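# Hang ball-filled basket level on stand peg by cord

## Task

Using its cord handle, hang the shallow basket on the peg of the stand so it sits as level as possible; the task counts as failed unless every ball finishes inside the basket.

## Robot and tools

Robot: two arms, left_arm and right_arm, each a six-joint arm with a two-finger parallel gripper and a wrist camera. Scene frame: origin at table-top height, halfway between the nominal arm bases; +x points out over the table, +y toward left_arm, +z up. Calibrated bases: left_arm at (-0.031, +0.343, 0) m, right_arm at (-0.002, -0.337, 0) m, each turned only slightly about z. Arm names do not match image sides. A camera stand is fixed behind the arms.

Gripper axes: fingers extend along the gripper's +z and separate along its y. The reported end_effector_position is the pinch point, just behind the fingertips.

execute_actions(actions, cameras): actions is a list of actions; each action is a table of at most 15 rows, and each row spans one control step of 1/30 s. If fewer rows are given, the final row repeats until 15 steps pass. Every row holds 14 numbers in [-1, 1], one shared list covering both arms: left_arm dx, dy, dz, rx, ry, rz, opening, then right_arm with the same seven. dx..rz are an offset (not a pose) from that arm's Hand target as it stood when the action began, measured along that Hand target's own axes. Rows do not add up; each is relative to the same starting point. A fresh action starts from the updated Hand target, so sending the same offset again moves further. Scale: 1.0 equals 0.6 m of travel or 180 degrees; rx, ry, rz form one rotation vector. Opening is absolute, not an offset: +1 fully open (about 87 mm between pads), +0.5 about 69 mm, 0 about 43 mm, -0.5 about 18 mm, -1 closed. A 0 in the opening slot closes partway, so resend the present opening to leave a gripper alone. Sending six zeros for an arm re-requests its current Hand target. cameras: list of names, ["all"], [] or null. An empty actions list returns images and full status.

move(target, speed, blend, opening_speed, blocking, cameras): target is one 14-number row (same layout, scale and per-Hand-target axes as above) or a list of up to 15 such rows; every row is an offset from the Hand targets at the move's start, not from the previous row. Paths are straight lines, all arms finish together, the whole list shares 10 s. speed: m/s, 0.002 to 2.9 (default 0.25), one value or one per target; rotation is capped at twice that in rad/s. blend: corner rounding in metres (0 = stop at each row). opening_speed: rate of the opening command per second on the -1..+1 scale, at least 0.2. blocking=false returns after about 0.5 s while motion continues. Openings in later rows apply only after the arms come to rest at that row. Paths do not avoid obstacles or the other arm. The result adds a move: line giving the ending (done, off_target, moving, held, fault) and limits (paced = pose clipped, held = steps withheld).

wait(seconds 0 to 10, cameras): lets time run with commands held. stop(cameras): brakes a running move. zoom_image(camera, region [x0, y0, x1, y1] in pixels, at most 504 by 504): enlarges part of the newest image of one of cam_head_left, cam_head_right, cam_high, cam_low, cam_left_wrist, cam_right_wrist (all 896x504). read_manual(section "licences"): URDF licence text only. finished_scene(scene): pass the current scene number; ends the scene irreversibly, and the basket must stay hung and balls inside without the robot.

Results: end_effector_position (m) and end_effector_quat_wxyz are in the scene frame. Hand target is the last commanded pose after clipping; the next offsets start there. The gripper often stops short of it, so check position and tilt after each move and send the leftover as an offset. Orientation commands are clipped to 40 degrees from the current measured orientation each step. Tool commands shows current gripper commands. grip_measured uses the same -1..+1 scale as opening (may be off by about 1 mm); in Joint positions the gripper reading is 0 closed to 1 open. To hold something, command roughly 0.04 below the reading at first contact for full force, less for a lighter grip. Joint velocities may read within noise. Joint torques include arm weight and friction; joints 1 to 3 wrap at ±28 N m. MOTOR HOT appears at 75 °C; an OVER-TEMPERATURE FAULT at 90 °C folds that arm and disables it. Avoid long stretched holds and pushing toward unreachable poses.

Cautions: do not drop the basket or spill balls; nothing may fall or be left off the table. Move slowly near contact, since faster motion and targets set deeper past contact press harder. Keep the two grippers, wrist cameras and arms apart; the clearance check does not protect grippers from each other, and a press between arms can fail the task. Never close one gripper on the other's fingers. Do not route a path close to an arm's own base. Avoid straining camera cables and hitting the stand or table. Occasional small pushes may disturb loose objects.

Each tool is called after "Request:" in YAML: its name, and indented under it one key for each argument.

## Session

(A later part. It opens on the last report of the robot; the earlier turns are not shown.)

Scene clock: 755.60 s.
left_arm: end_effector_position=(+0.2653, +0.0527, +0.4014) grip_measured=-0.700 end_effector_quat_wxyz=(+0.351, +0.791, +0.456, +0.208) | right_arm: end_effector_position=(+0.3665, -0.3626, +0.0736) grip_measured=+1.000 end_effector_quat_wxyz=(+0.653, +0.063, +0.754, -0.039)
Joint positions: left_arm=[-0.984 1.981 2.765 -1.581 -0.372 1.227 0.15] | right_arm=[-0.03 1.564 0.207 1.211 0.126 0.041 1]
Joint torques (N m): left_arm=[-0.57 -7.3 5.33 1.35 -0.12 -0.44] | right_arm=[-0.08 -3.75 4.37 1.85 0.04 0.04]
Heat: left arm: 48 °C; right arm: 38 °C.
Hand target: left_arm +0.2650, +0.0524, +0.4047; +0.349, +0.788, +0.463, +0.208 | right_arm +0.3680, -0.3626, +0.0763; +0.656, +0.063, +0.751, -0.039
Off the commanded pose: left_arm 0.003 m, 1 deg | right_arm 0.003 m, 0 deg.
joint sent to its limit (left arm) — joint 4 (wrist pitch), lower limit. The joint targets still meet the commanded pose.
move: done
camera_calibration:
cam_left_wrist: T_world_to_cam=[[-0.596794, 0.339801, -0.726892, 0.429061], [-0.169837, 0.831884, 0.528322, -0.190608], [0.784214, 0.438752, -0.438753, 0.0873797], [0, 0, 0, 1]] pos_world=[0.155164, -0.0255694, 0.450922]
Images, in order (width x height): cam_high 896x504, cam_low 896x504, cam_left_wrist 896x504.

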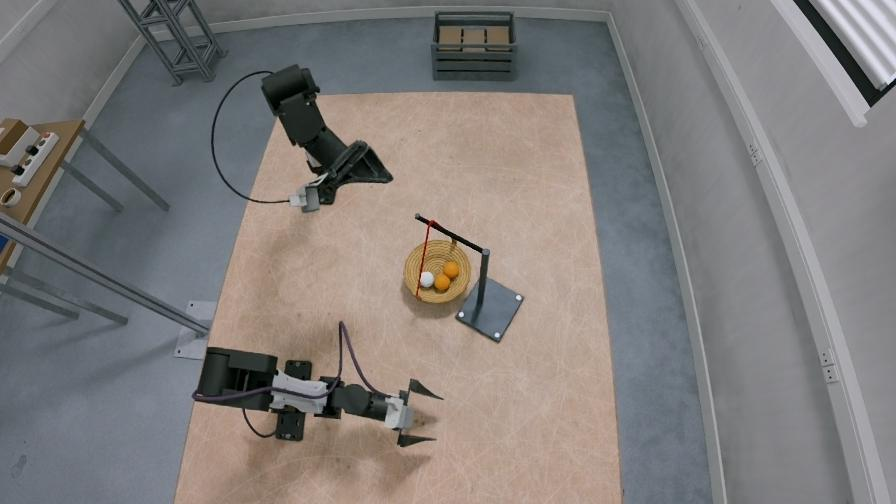

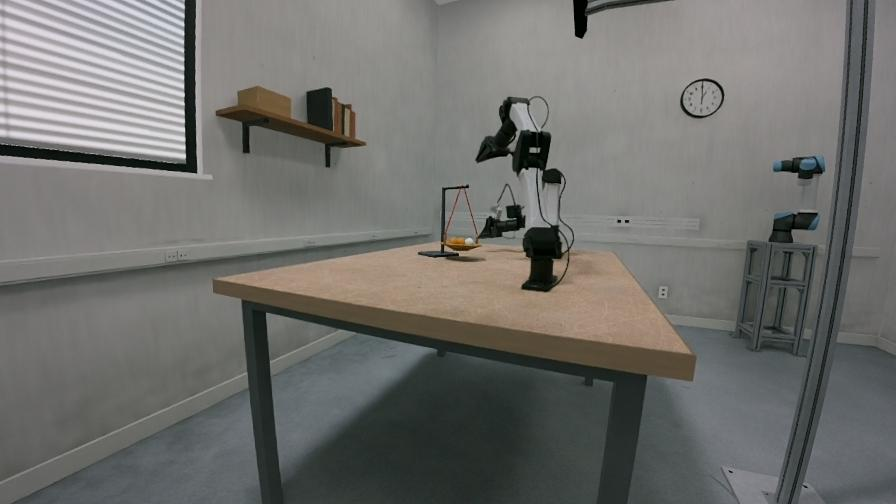

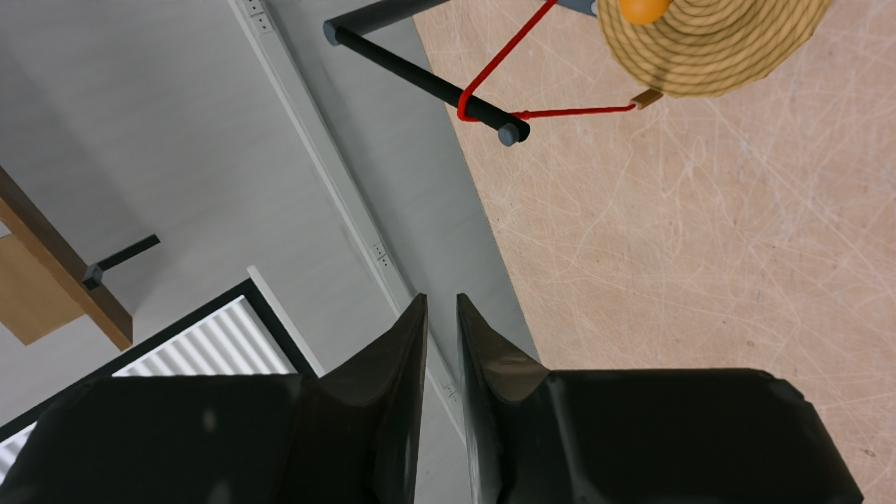

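Request:
wait:
  seconds: 1
  cameras: ["cam_low", "cam_high", "cam_head_left", "cam_head_right"]

Request:
zoom_image:
  camera: "cam_low"
  region: [438, 228, 488, 256]

Request:
zoom_image:
  camera: "cam_low"
  region: [436, 180, 486, 208]

Request:
zoom_image:
  camera: "cam_high"
  region: [400, 205, 500, 305]

Scene clock: 763.97 s.
left_arm: end_effector_position=(+0.2653, +0.0527, +0.4014) grip_measured=-0.700 end_effector_quat_wxyz=(+0.351, +0.791, +0.456, +0.208) | right_arm: end_effector_position=(+0.3665, -0.3626, +0.0736) grip_measured=+1.000 end_effector_quat_wxyz=(+0.653, +0.063, +0.754, -0.039)
Joint positions: left_arm=[-0.984 1.981 2.765 -1.581 -0.372 1.227 0.15] | right_arm=[-0.03 1.564 0.207 1.211 0.126 0.041 1]
Joint torques (N m): left_arm=[-0.61 -7.25 5.39 1.31 -0.09 -0.42] | right_arm=[-0.08 -3.78 4.33 1.85 0.04 0.01]
Heat: left arm: 46 °C; right arm: 38 °C.
Hand target: left_arm +0.2650, +0.0524, +0.4047; +0.349, +0.788, +0.463, +0.208 | right_arm +0.3680, -0.3626, +0.0763; +0.656, +0.063, +0.751, -0.039
Tool commands: left_gripper/opening=-0.7 right_gripper/opening=+1.0
Off the commanded pose: left_arm 0.003 m, 1 deg | right_arm 0.003 m, 0 deg.
wait: 1.00 s; at rest from the start
Images, in order (width x height): cam_head_left 896x504, cam_head_right 896x504, cam_high 896x504, cam_low 896x504.

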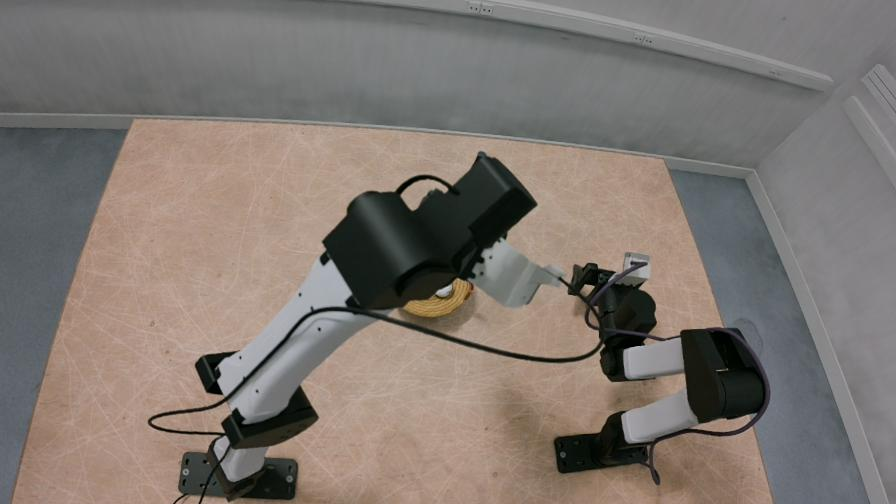

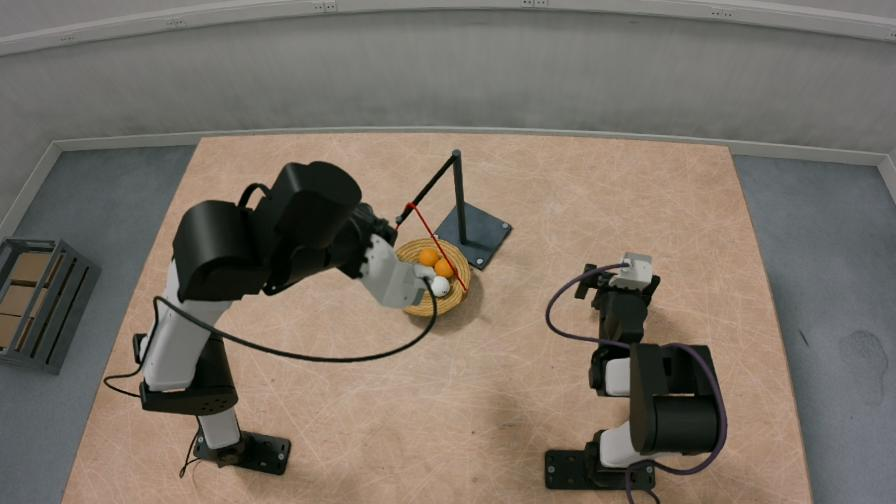

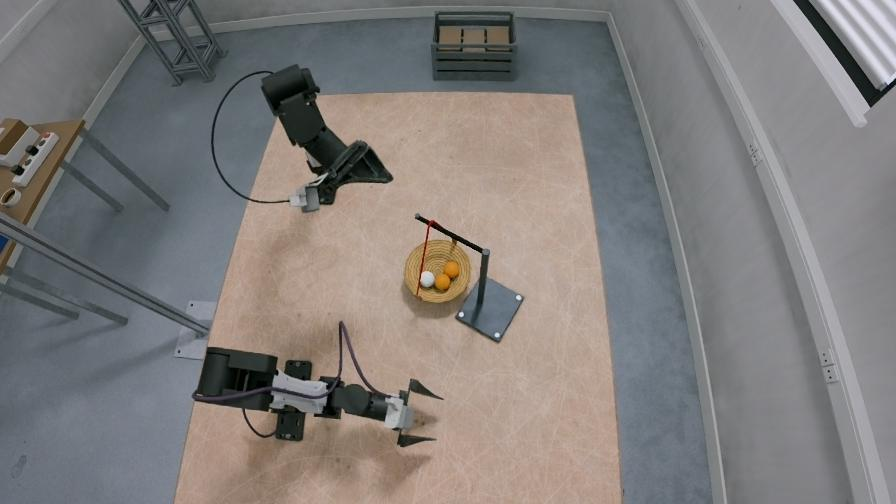

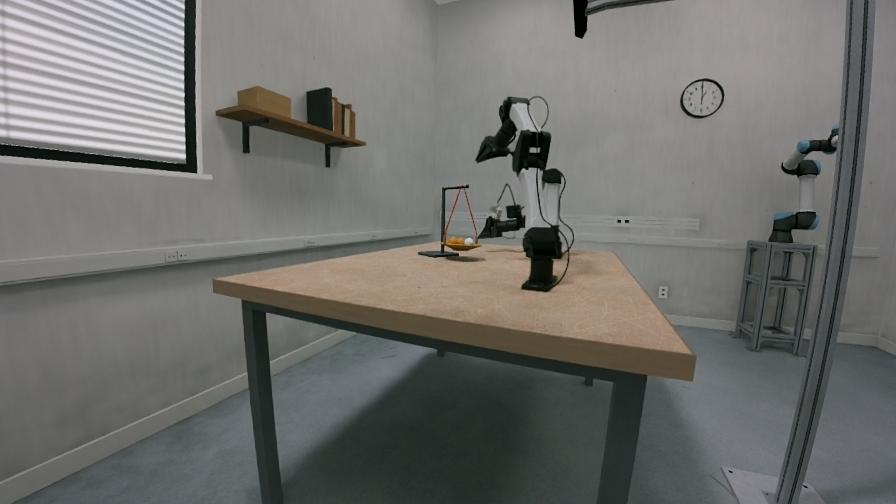

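Scaled by 10.080 from the camera's 896x504 image, which has a finer 1280x720 frame.

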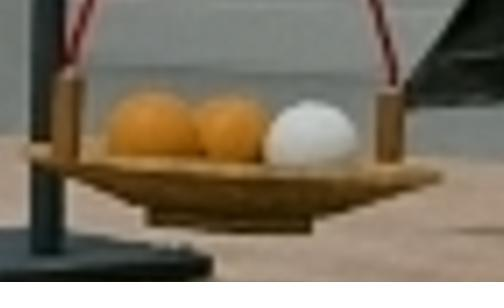

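Scaled by 10.080 from the camera's 896x504 image, which has a finer 1280x720 frame.

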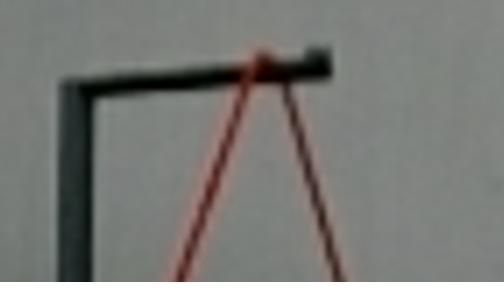

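Scaled by 5.040 from the camera's 896x504 image, which has a finer 1280x720 frame.

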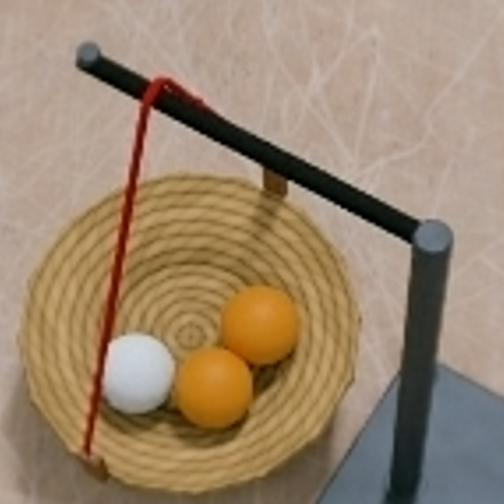

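Request:
move:
  target: [0.112,-0.1925,-0.0515,-0.0737,-0.1992,-0.4452,-0.3,0,0,0,0,0,0,1]
  speed: 0.3
  cameras: ["cam_low", "cam_left_wrist", "cam_head_right"]

Request:
zoom_image:
  camera: "cam_low"
  region: [438, 228, 488, 256]

Scene clock: 868.53 s.
left_arm: end_effector_position=(+0.2098, +0.1603, +0.3373) grip_measured=-0.300 end_effector_quat_wxyz=(+0.588, +0.296, +0.713, -0.241) | right_arm: end_effector_position=(+0.3665, -0.3626, +0.0736) grip_measured=+1.000 end_effector_quat_wxyz=(+0.653, +0.063, +0.754, -0.039)
Joint positions: left_arm=[-0.463 0.843 1.081 -0.438 0.276 0.06 0.35] | right_arm=[-0.03 1.564 0.207 1.211 0.126 0.041 1]
Joint torques (N m): left_arm=[0.31 -1.46 5.33 1.9 0.22 -0.32] | right_arm=[-0.02 -3.74 4.37 1.85 0.04 0.01]
Heat: left arm: 39 °C; right arm: 38 °C.
Hand target: left_arm +0.2100, +0.1600, +0.3398; +0.594, +0.292, +0.708, -0.246 | right_arm +0.3680, -0.3626, +0.0763; +0.656, +0.063, +0.751, -0.039
Off the commanded pose: left_arm 0.003 m, 1 deg | right_arm 0.003 m, 0 deg.
move: done
camera_calibration:
cam_left_wrist: T_world_to_cam=[[-0.72239, -0.691425, 0.00922457, 0.256151], [-0.608541, 0.629346, -0.483323, 0.209916], [0.328376, -0.354761, -0.875394, 0.425726], [0, 0, 0, 1]] pos_world=[0.172985, 0.19603, 0.471772]
Images, in order (width x height): cam_head_right 896x504, cam_low 896x504, cam_left_wrist 896x504.

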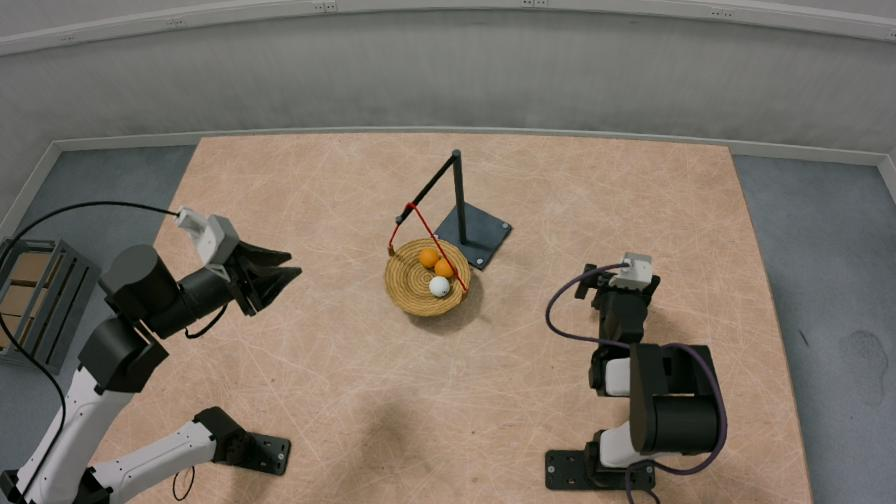

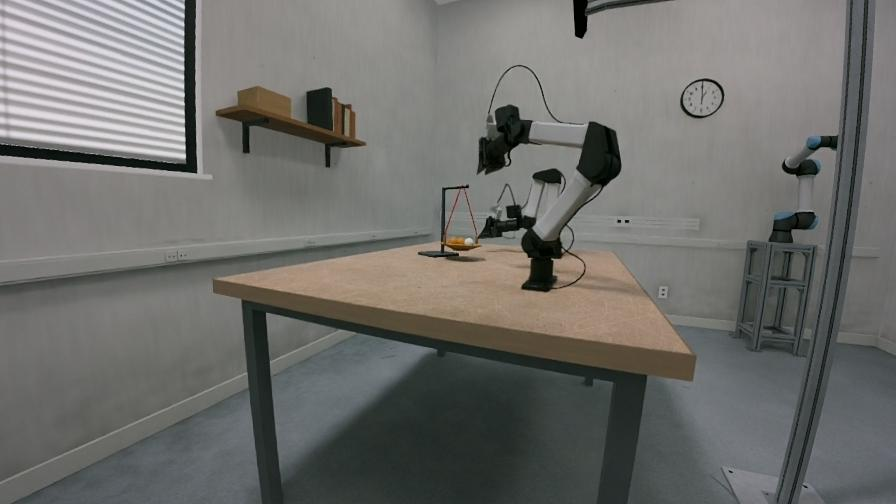

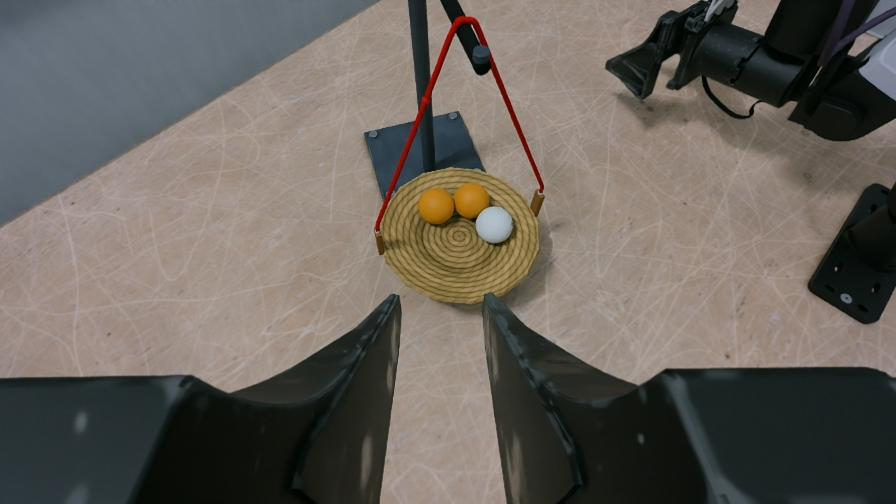

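Scaled by 10.080 from the camera's 896x504 image, which has a finer 1280x720 frame.

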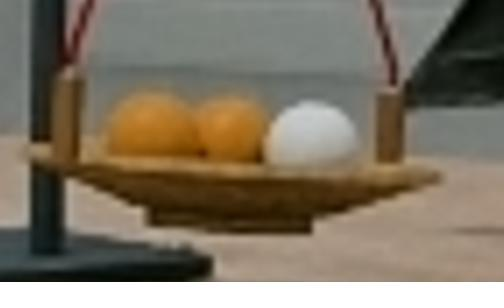

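Request:
move:
  target: [0.1178,0.0236,0.1956,0,0,0,-0.3,0,0,0,0,0,0,1]
  speed: 0.15
  cameras: ["cam_left_wrist"]

Scene clock: 895.17 s.
left_arm: end_effector_position=(+0.2923, +0.0993, +0.2495) grip_measured=-0.300 end_effector_quat_wxyz=(+0.590, +0.296, +0.710, -0.244) | right_arm: end_effector_position=(+0.3665, -0.3626, +0.0736) grip_measured=+1.000 end_effector_quat_wxyz=(+0.653, +0.063, +0.754, -0.039)
Joint positions: left_arm=[-0.516 1.177 0.855 0.132 0.231 0.046 0.35] | right_arm=[-0.03 1.564 0.207 1.211 0.126 0.041 1]
Joint torques (N m): left_arm=[-0.88 -3.77 6.34 1.91 0 -0.37] | right_arm=[-0.05 -3.75 4.4 1.85 0.05 0.01]
Heat: left arm: 37 °C; right arm: 38 °C.
Hand target: left_arm +0.2931, +0.0969, +0.2500; +0.594, +0.292, +0.708, -0.246 | right_arm +0.3680, -0.3626, +0.0763; +0.656, +0.063, +0.751, -0.039
Off the commanded pose: left_arm 0.003 m, 1 deg | right_arm 0.003 m, 0 deg.
move: done
camera_calibration:
cam_left_wrist: T_world_to_cam=[[-0.726542, -0.687036, 0.0109069, 0.274815], [-0.602654, 0.629522, -0.490418, 0.256151], [0.330069, -0.362882, -0.871419, 0.299445], [0, 0, 0, 1]] pos_world=[0.255197, 0.136218, 0.383566]
Images, in order (width x height): cam_left_wrist 896x504.

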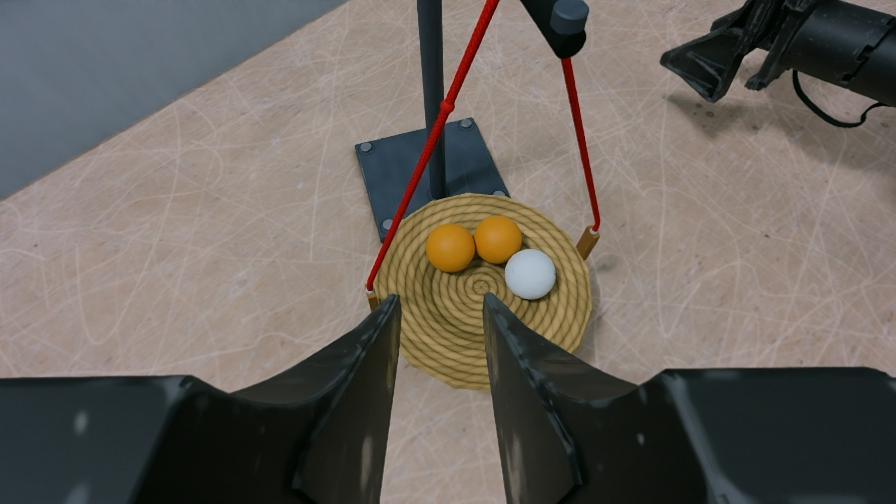

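Request:
move:
  target: [-0.02,0.016,0.155,0,0,0,-0.3,0,0,0,0,0,0,1]
  speed: 0.08
  cameras: ["cam_left_wrist", "cam_high", "cam_low"]

Request:
zoom_image:
  camera: "cam_left_wrist"
  region: [360, 100, 520, 320]

Request:
zoom_image:
  camera: "cam_low"
  region: [425, 170, 525, 270]

Scene clock: 916.47 s.
left_arm: end_effector_position=(+0.3588, +0.0447, +0.2252) grip_measured=-0.300 end_effector_quat_wxyz=(+0.574, +0.299, +0.723, -0.242) | right_arm: end_effector_position=(+0.3665, -0.3626, +0.0736) grip_measured=+1.000 end_effector_quat_wxyz=(+0.653, +0.063, +0.754, -0.039)
Joint positions: left_arm=[-0.551 1.545 1.084 0.23 0.198 0.04 0.35] | right_arm=[-0.03 1.564 0.207 1.211 0.126 0.041 1]
Joint torques (N m): left_arm=[-0.81 -6.46 10.06 1.89 -0.01 -0.33] | right_arm=[-0.09 -3.75 4.37 1.85 0.04 0.02]
Heat: left arm: 39 °C; right arm: 38 °C.
Hand target: left_arm +0.3662, +0.0374, +0.2458; +0.594, +0.292, +0.708, -0.246 | right_arm +0.3680, -0.3626, +0.0763; +0.656, +0.063, +0.751, -0.039
Off the commanded pose: left_arm 0.023 m, 3 deg | right_arm 0.003 m, 0 deg.
move: off_target (left_arm)
camera_calibration:
cam_left_wrist: T_world_to_cam=[[-0.726646, -0.68671, 0.0203644, 0.283729], [-0.618644, 0.641155, -0.454093, 0.315763], [0.298773, -0.342563, -0.890722, 0.251216], [0, 0, 0, 1]] pos_world=[0.326459, 0.0784437, 0.361371]
Images, in order (width x height): cam_high 896x504, cam_low 896x504, cam_left_wrist 896x504.

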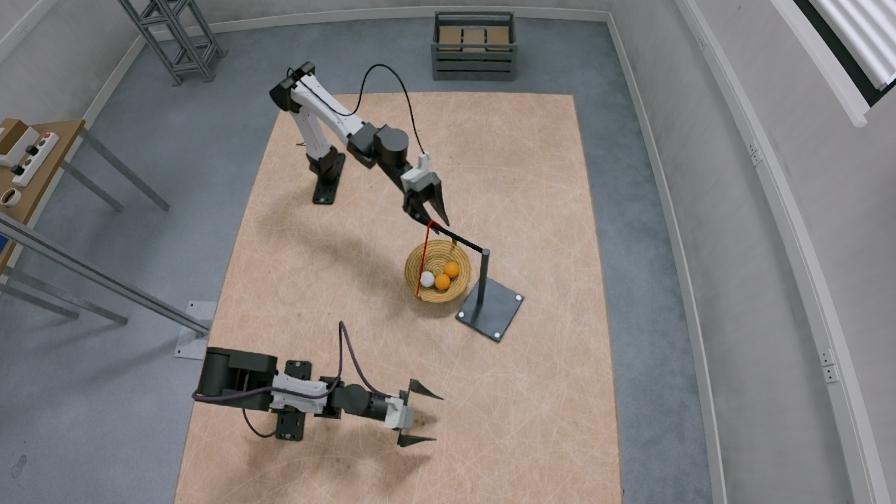

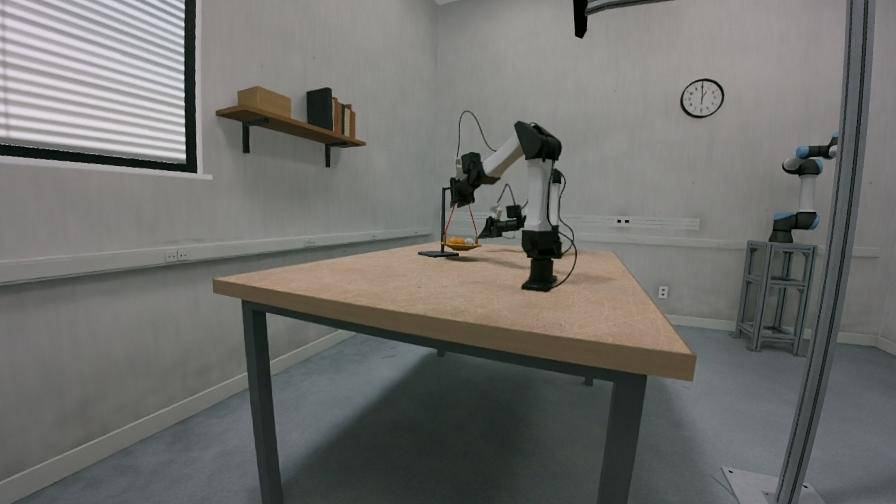

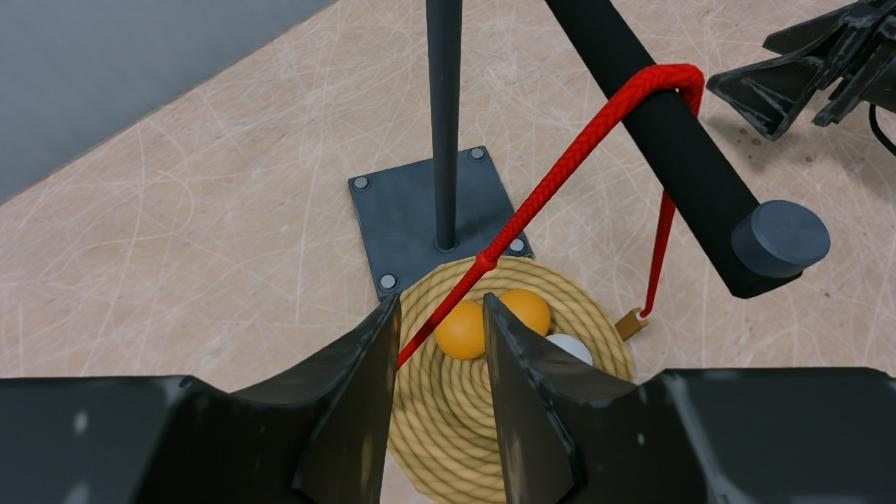

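Scaled by 2.291 from the camera's 896x504 image, which has a finer 1280x720 frame.

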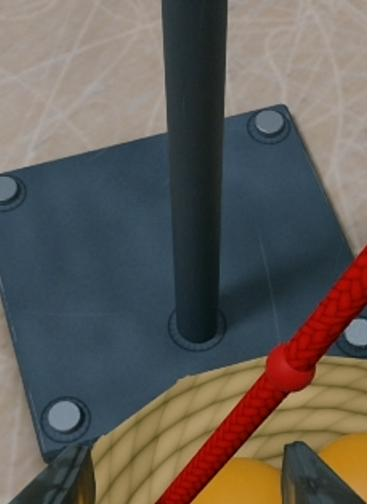

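Scaled by 5.040 from the camera's 896x504 image, which has a finer 1280x720 frame.

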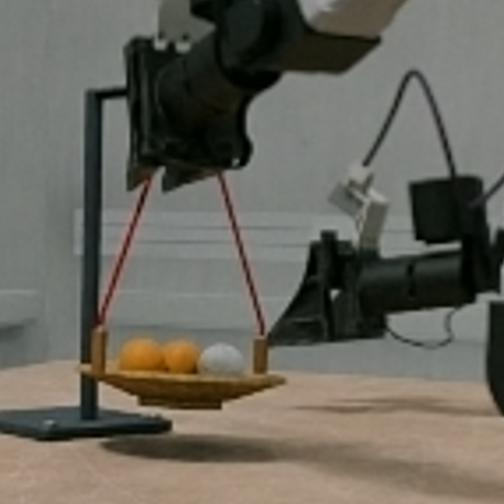

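Request:
move:
  target: [0,0,0,0,0,0,-1,0,0,0,0,0,0,1]
  speed: 0.05
  opening_speed: 0.8
  cameras: ["cam_left_wrist", "cam_low"]

Request:
zoom_image:
  camera: "cam_low"
  region: [438, 228, 488, 256]

Scene clock: 925.07 s.
left_arm: end_effector_position=(+0.3590, +0.0446, +0.2259) grip_measured=-0.917 end_effector_quat_wxyz=(+0.575, +0.299, +0.722, -0.242) | right_arm: end_effector_position=(+0.3665, -0.3626, +0.0736) grip_measured=+1.000 end_effector_quat_wxyz=(+0.653, +0.063, +0.754, -0.039)
Joint positions: left_arm=[-0.551 1.545 1.085 0.232 0.198 0.04 0.041] | right_arm=[-0.03 1.564 0.207 1.211 0.126 0.041 1]
Joint torques (N m): left_arm=[-0.85 -6.28 10.15 1.88 -0.01 -0.34] | right_arm=[-0.06 -3.77 4.4 1.85 0.05 0.01]
Heat: left arm: 40 °C; right arm: 38 °C.
Hand target: left_arm +0.3661, +0.0374, +0.2458; +0.594, +0.292, +0.708, -0.246 | right_arm +0.3680, -0.3626, +0.0763; +0.656, +0.063, +0.751, -0.039
Off the commanded pose: left_arm 0.022 m, 3 deg | right_arm 0.003 m, 0 deg.
move: off_target (left_arm)
camera_calibration:
cam_left_wrist: T_world_to_cam=[[-0.726705, -0.686661, 0.0198884, 0.283907], [-0.617757, 0.640571, -0.45612, 0.316482], [0.30046, -0.343751, -0.889696, 0.250831], [0, 0, 0, 1]] pos_world=[0.326461, 0.0784422, 0.361871]
Images, in order (width x height): cam_low 896x504, cam_left_wrist 896x504.

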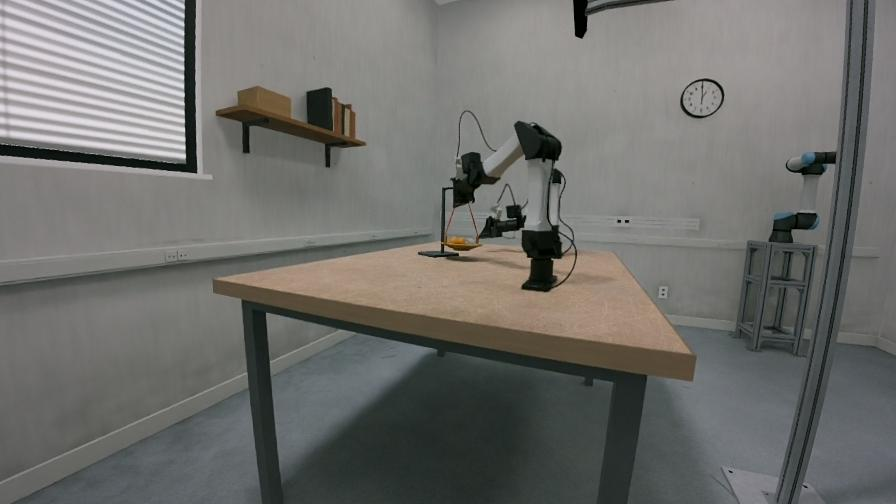

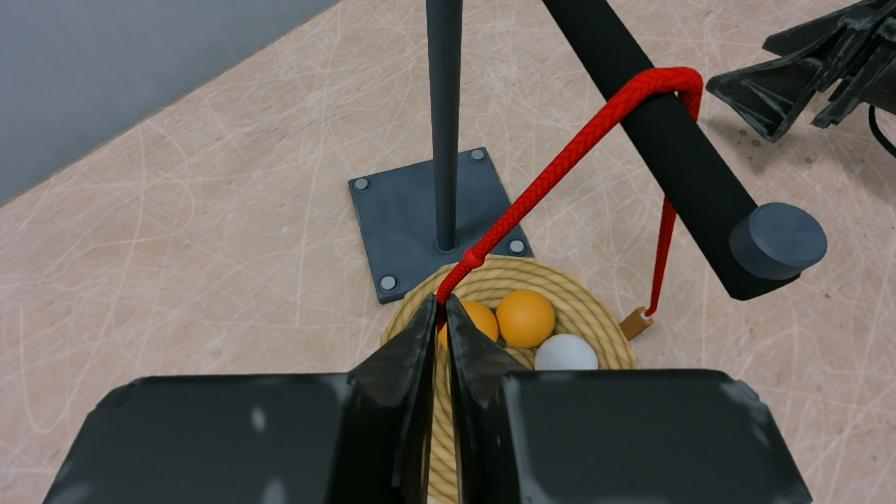

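Scaled by 10.080 from the camera's 896x504 image, which has a finer 1280x720 frame.

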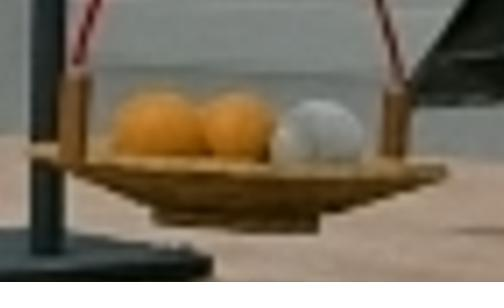

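Request:
move:
  target: [0.031,0.0121,0.0016,0,0,0,-1,0,0,0,0,0,0,1]
  speed: 0.05
  cameras: ["cam_left_wrist", "cam_low"]

Request:
zoom_image:
  camera: "cam_low"
  region: [438, 228, 488, 256]

Scene clock: 934.53 s.
left_arm: end_effector_position=(+0.3670, +0.0440, +0.2281) grip_measured=-0.917 end_effector_quat_wxyz=(+0.590, +0.294, +0.712, -0.242) | right_arm: end_effector_position=(+0.3665, -0.3626, +0.0736) grip_measured=+1.000 end_effector_quat_wxyz=(+0.653, +0.063, +0.754, -0.039)
Joint positions: left_arm=[-0.542 1.564 1.077 0.295 0.199 0.04 0.041] | right_arm=[-0.03 1.564 0.207 1.211 0.126 0.041 1]
Joint torques (N m): left_arm=[0.42 -6.53 5.98 2.02 0.18 -0.32] | right_arm=[-0.08 -3.73 4.41 1.84 0.04 0.03]
Heat: left arm: 41 °C; right arm: 38 °C.
Hand target: left_arm +0.3697, +0.0442, +0.2272; +0.594, +0.292, +0.708, -0.246 | right_arm +0.3680, -0.3626, +0.0763; +0.656, +0.063, +0.751, -0.039
Off the commanded pose: left_arm 0.003 m, 1 deg | right_arm 0.003 m, 0 deg.
move: done
camera_calibration:
cam_left_wrist: T_world_to_cam=[[-0.722129, -0.691659, 0.0117504, 0.289662], [-0.60787, 0.626358, -0.488026, 0.32701], [0.330187, -0.35956, -0.87275, 0.236128], [0, 0, 0, 1]] pos_world=[0.329987, 0.0804239, 0.362266]
Images, in order (width x height): cam_low 896x504, cam_left_wrist 896x504.

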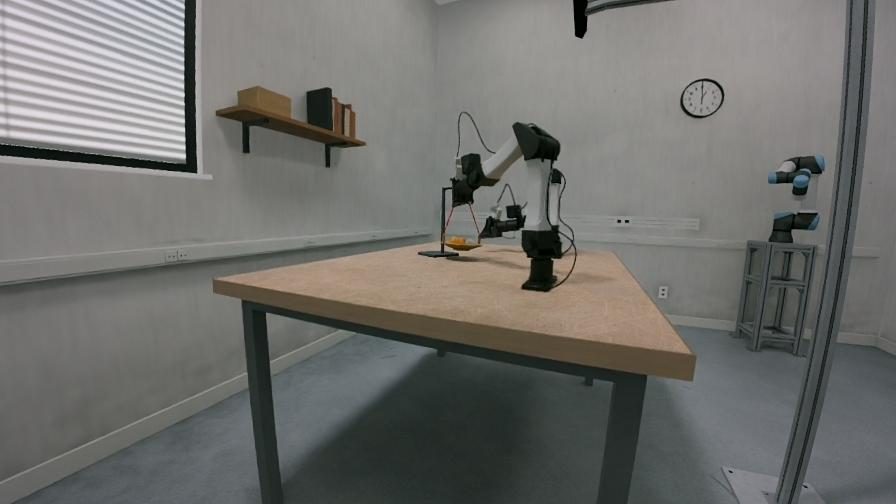

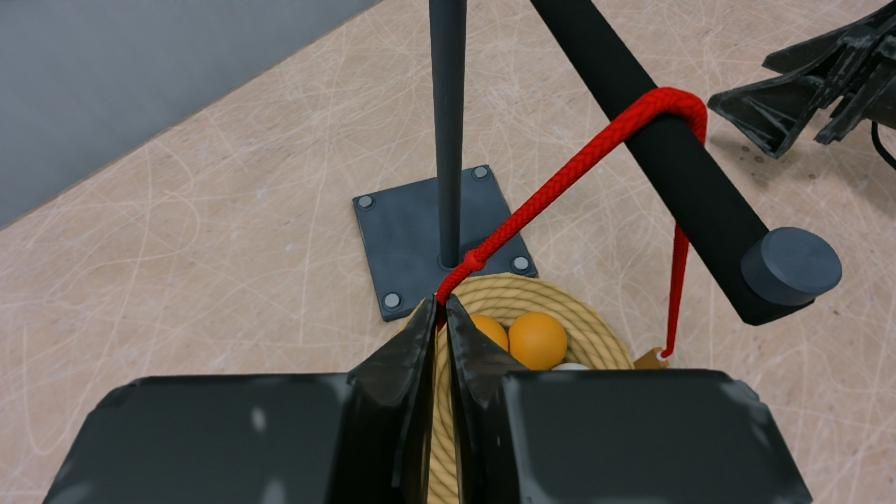

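Scaled by 10.080 from the camera's 896x504 image, which has a finer 1280x720 frame.

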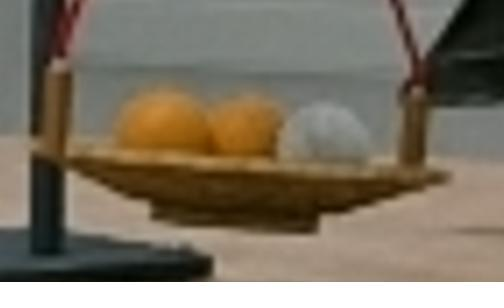

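Request:
move:
  target: [0.0306,-0.007,-0.0084,0,0,0,-1,0,0,0,0,0,0,1]
  speed: 0.05
  cameras: ["cam_left_wrist", "cam_low"]

Request:
zoom_image:
  camera: "cam_low"
  region: [438, 228, 488, 256]

Scene clock: 951.07 s.
left_arm: end_effector_position=(+0.3628, +0.0457, +0.2129) grip_measured=-0.917 end_effector_quat_wxyz=(+0.595, +0.295, +0.706, -0.246) | right_arm: end_effector_position=(+0.3665, -0.3626, +0.0736) grip_measured=+1.000 end_effector_quat_wxyz=(+0.653, +0.063, +0.754, -0.039)
Joint positions: left_arm=[-0.542 1.564 0.997 0.391 0.204 0.04 0.041] | right_arm=[-0.03 1.564 0.207 1.211 0.126 0.041 1]
Joint torques (N m): left_arm=[-0.29 -7.58 5.6 1.75 0.07 -0.32] | right_arm=[-0.02 -3.77 4.38 1.85 0.05 0.02]
Heat: left arm: 41 °C; right arm: 38 °C.
Hand target: left_arm +0.3609, +0.0470, +0.2100; +0.594, +0.292, +0.708, -0.246 | right_arm +0.3680, -0.3626, +0.0763; +0.656, +0.063, +0.751, -0.039
Off the commanded pose: left_arm 0.004 m, 0 deg | right_arm 0.003 m, 0 deg.
move: done
camera_calibration:
cam_left_wrist: T_world_to_cam=[[-0.725896, -0.687747, 0.00887409, 0.289771], [-0.597913, 0.624597, -0.502372, 0.31553], [0.339962, -0.369976, -0.864606, 0.22001], [0, 0, 0, 1]] pos_world=[0.324208, 0.0836089, 0.346164]
Images, in order (width x height): cam_low 896x504, cam_left_wrist 896x504.

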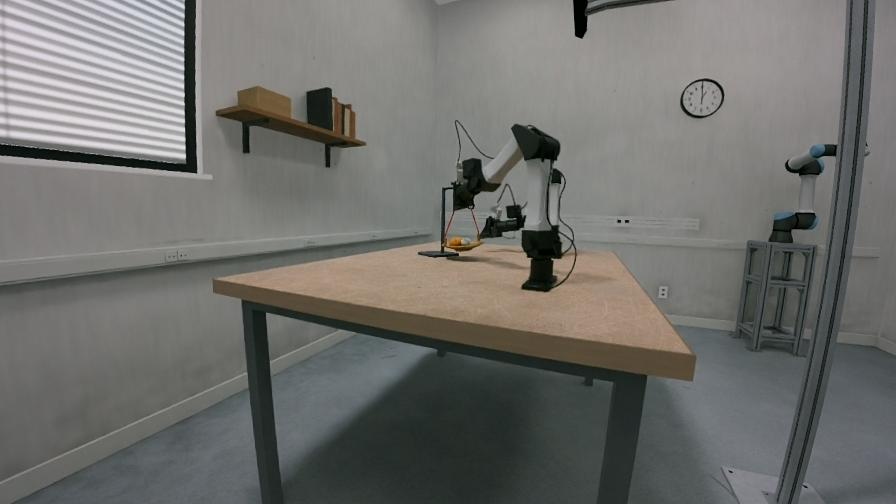

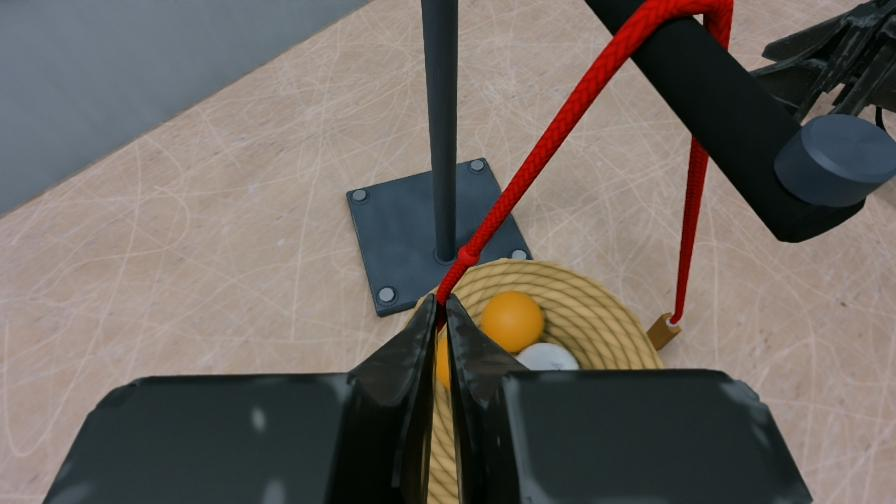

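Scaled by 10.080 from the camera's 896x504 image, which has a finer 1280x720 frame.

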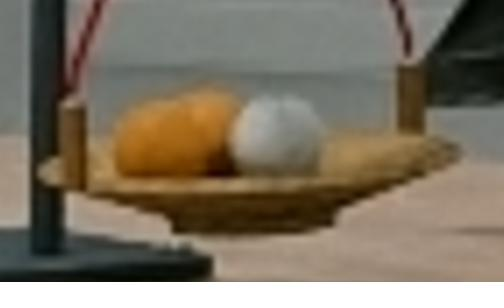

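Request:
move:
  target: [-0.0396,-0.0059,-0.0058,0,0,0,-1,0,0,0,0,0,0,1]
  speed: 0.03
  cameras: ["cam_low"]

Request:
zoom_image:
  camera: "cam_low"
  region: [438, 228, 488, 256]

Scene clock: 977.73 s.
left_arm: end_effector_position=(+0.3583, +0.0458, +0.2090) grip_measured=-0.917 end_effector_quat_wxyz=(+0.578, +0.299, +0.719, -0.244) | right_arm: end_effector_position=(+0.3665, -0.3626, +0.0736) grip_measured=+1.000 end_effector_quat_wxyz=(+0.653, +0.063, +0.754, -0.039)
Joint positions: left_arm=[-0.547 1.557 1.019 0.318 0.204 0.04 0.041] | right_arm=[-0.03 1.564 0.207 1.211 0.126 0.041 1]
Joint torques (N m): left_arm=[-0.68 -9.7 9.47 1.53 -0.03 -0.35] | right_arm=[-0.06 -3.78 4.36 1.85 0.04 0.01]
Heat: left arm: 39 °C; right arm: 38 °C.
Hand target: left_arm +0.3590, +0.0441, +0.2342; +0.594, +0.292, +0.708, -0.246 | right_arm +0.3680, -0.3626, +0.0763; +0.656, +0.063, +0.751, -0.039
Off the commanded pose: left_arm 0.025 m, 2 deg | right_arm 0.003 m, 0 deg.
move: off_target (left_arm)
Images, in order (width x height): cam_low 896x504.

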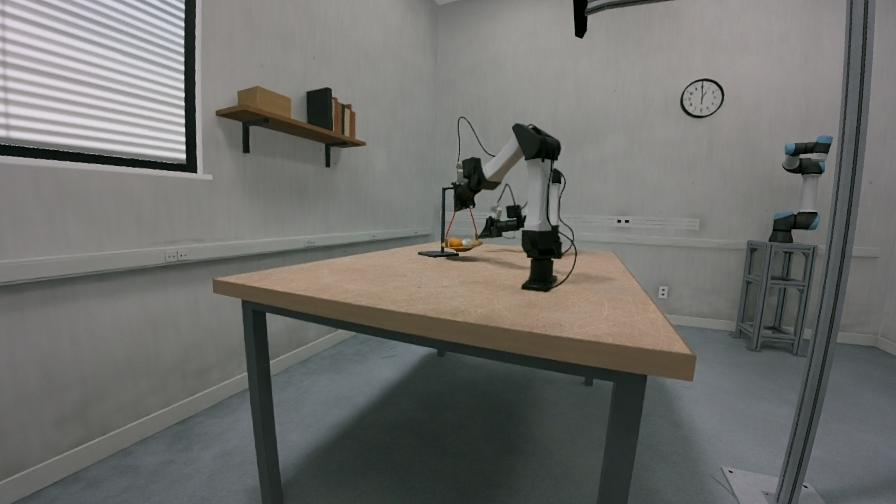

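Scaled by 10.080 from the camera's 896x504 image, which has a finer 1280x720 frame.

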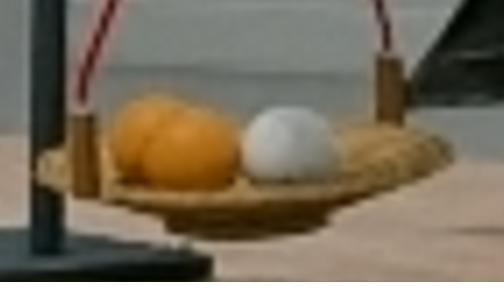

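Request:
move:
  target: [-0.0135,0.0018,-0.0006,0,0,0,-1,0,0,0,0,0,0,1]
  speed: 0.03
  cameras: ["cam_low"]

Request:
zoom_image:
  camera: "cam_low"
  region: [438, 228, 488, 256]

Scene clock: 996.23 s.
left_arm: end_effector_position=(+0.3583, +0.0459, +0.2106) grip_measured=-0.917 end_effector_quat_wxyz=(+0.570, +0.300, +0.726, -0.242) | right_arm: end_effector_position=(+0.3665, -0.3626, +0.0736) grip_measured=+1.000 end_effector_quat_wxyz=(+0.653, +0.063, +0.754, -0.039)
Joint positions: left_arm=[-0.547 1.557 1.044 0.273 0.204 0.04 0.041] | right_arm=[-0.03 1.564 0.207 1.211 0.126 0.041 1]
Joint torques (N m): left_arm=[-0.42 -9.95 9.96 1.61 0 -0.32] | right_arm=[-0.03 -3.73 4.38 1.84 0.06 0.02]
Heat: left arm: 40 °C; right arm: 38 °C.
Hand target: left_arm +0.3605, +0.0441, +0.2421; +0.594, +0.292, +0.708, -0.246 | right_arm +0.3680, -0.3626, +0.0763; +0.656, +0.063, +0.751, -0.039
Off the commanded pose: left_arm 0.032 m, 4 deg | right_arm 0.003 m, 0 deg.
move: off_target (left_arm)
Images, in order (width x height): cam_low 896x504.

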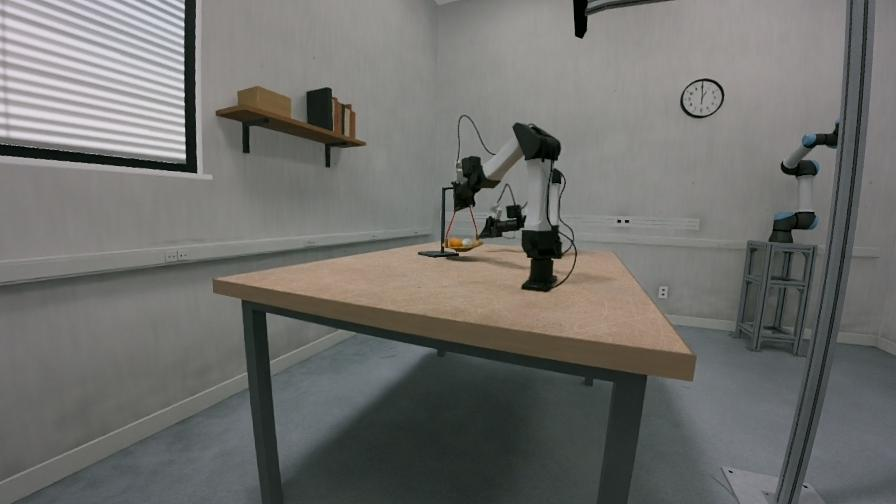

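Scaled by 10.080 from the camera's 896x504 image, which has a finer 1280x720 frame.

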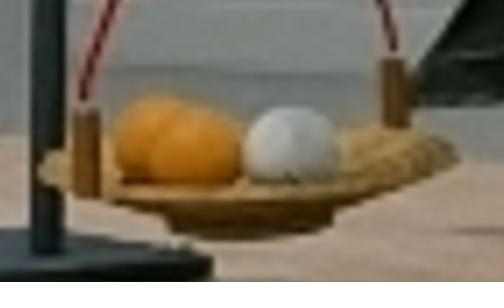

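Request:
move:
  target: [-0.0162,0,0.002,0,0,0,-1,0,0,0,0,0,0,1]
  speed: 0.05
  cameras: ["cam_low"]

Request:
zoom_image:
  camera: "cam_low"
  region: [438, 228, 488, 256]

Scene clock: 1002.43 s.
left_arm: end_effector_position=(+0.3596, +0.0460, +0.2161) grip_measured=-0.917 end_effector_quat_wxyz=(+0.565, +0.299, +0.730, -0.239) | right_arm: end_effector_position=(+0.3665, -0.3626, +0.0736) grip_measured=+1.000 end_effector_quat_wxyz=(+0.653, +0.063, +0.754, -0.039)
Joint positions: left_arm=[-0.547 1.557 1.08 0.223 0.199 0.04 0.041] | right_arm=[-0.03 1.564 0.207 1.211 0.126 0.041 1]
Joint torques (N m): left_arm=[-0.58 -9.84 10.37 1.76 0.05 -0.34] | right_arm=[-0.06 -3.75 4.38 1.84 0.04 0.02]
Heat: left arm: 41 °C; right arm: 38 °C.
Hand target: left_arm +0.3625, +0.0421, +0.2514; +0.594, +0.292, +0.708, -0.246 | right_arm +0.3680, -0.3626, +0.0763; +0.656, +0.063, +0.751, -0.039
Off the commanded pose: left_arm 0.036 m, 4 deg | right_arm 0.003 m, 0 deg.
move: off_target (left_arm)
Images, in order (width x height): cam_low 896x504.

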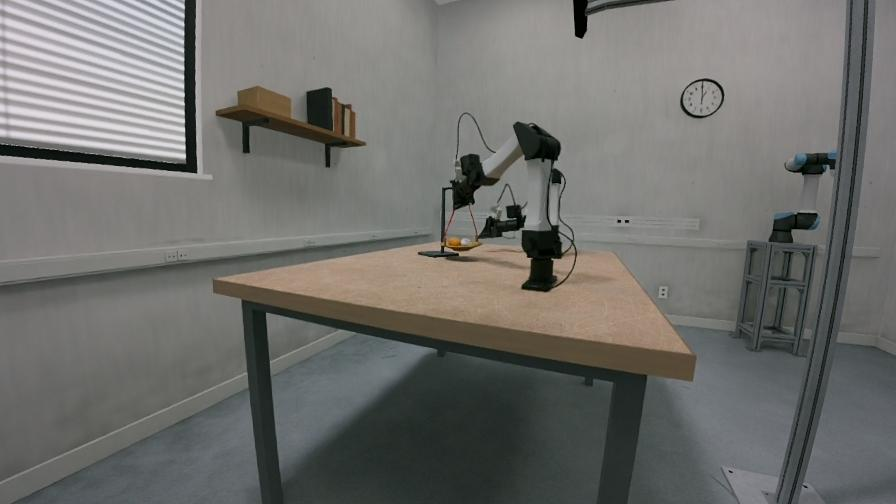

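Scaled by 10.080 from the camera's 896x504 image, which has a finer 1280x720 frame.

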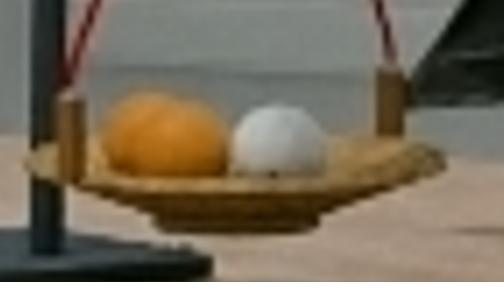

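Request:
move:
  target: [-0.0135,0,0.001,0,0,0,-1,0,0,0,0,0,0,1]
  speed: 0.05
  cameras: ["cam_low"]

Request:
zoom_image:
  camera: "cam_low"
  region: [438, 228, 488, 256]

Scene clock: 1013.07 s.
left_arm: end_effector_position=(+0.3614, +0.0449, +0.2250) grip_measured=-0.917 end_effector_quat_wxyz=(+0.566, +0.299, +0.730, -0.239) | right_arm: end_effector_position=(+0.3665, -0.3626, +0.0736) grip_measured=+1.000 end_effector_quat_wxyz=(+0.653, +0.063, +0.754, -0.039)
Joint positions: left_arm=[-0.547 1.557 1.114 0.192 0.199 0.04 0.041] | right_arm=[-0.03 1.564 0.207 1.211 0.126 0.041 1]
Joint torques (N m): left_arm=[-0.79 -9.62 10.26 1.72 0.03 -0.35] | right_arm=[-0.03 -3.77 4.33 1.85 0.04 0.01]
Heat: left arm: 43 °C; right arm: 38 °C.
Hand target: left_arm +0.3639, +0.0407, +0.2593; +0.594, +0.292, +0.708, -0.246 | right_arm +0.3680, -0.3626, +0.0763; +0.656, +0.063, +0.751, -0.039
Off the commanded pose: left_arm 0.035 m, 4 deg | right_arm 0.003 m, 0 deg.
move: off_target (left_arm)
Images, in order (width x height): cam_low 896x504.

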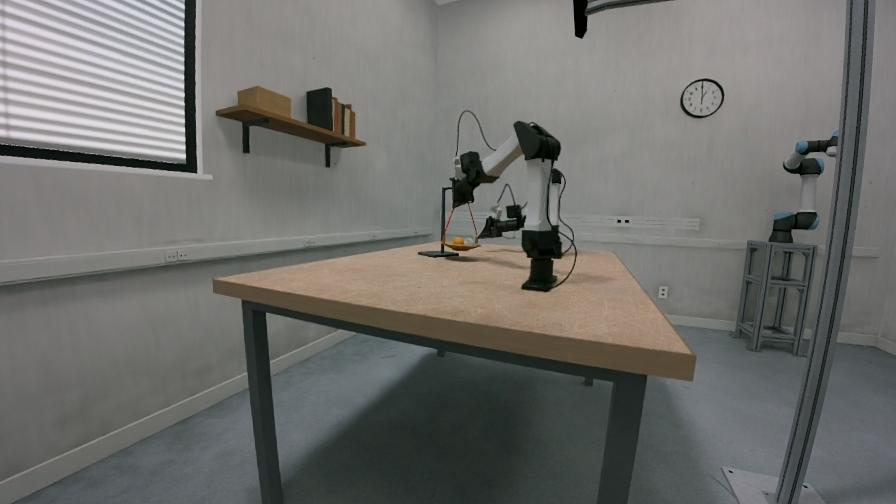

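Scaled by 10.080 from the camera's 896x504 image, which has a finer 1280x720 frame.

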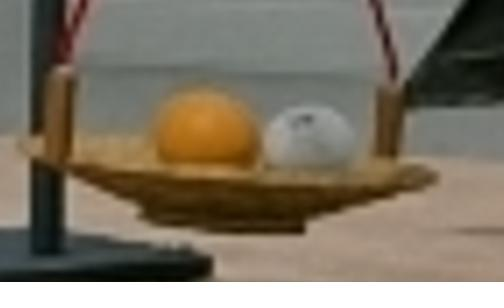

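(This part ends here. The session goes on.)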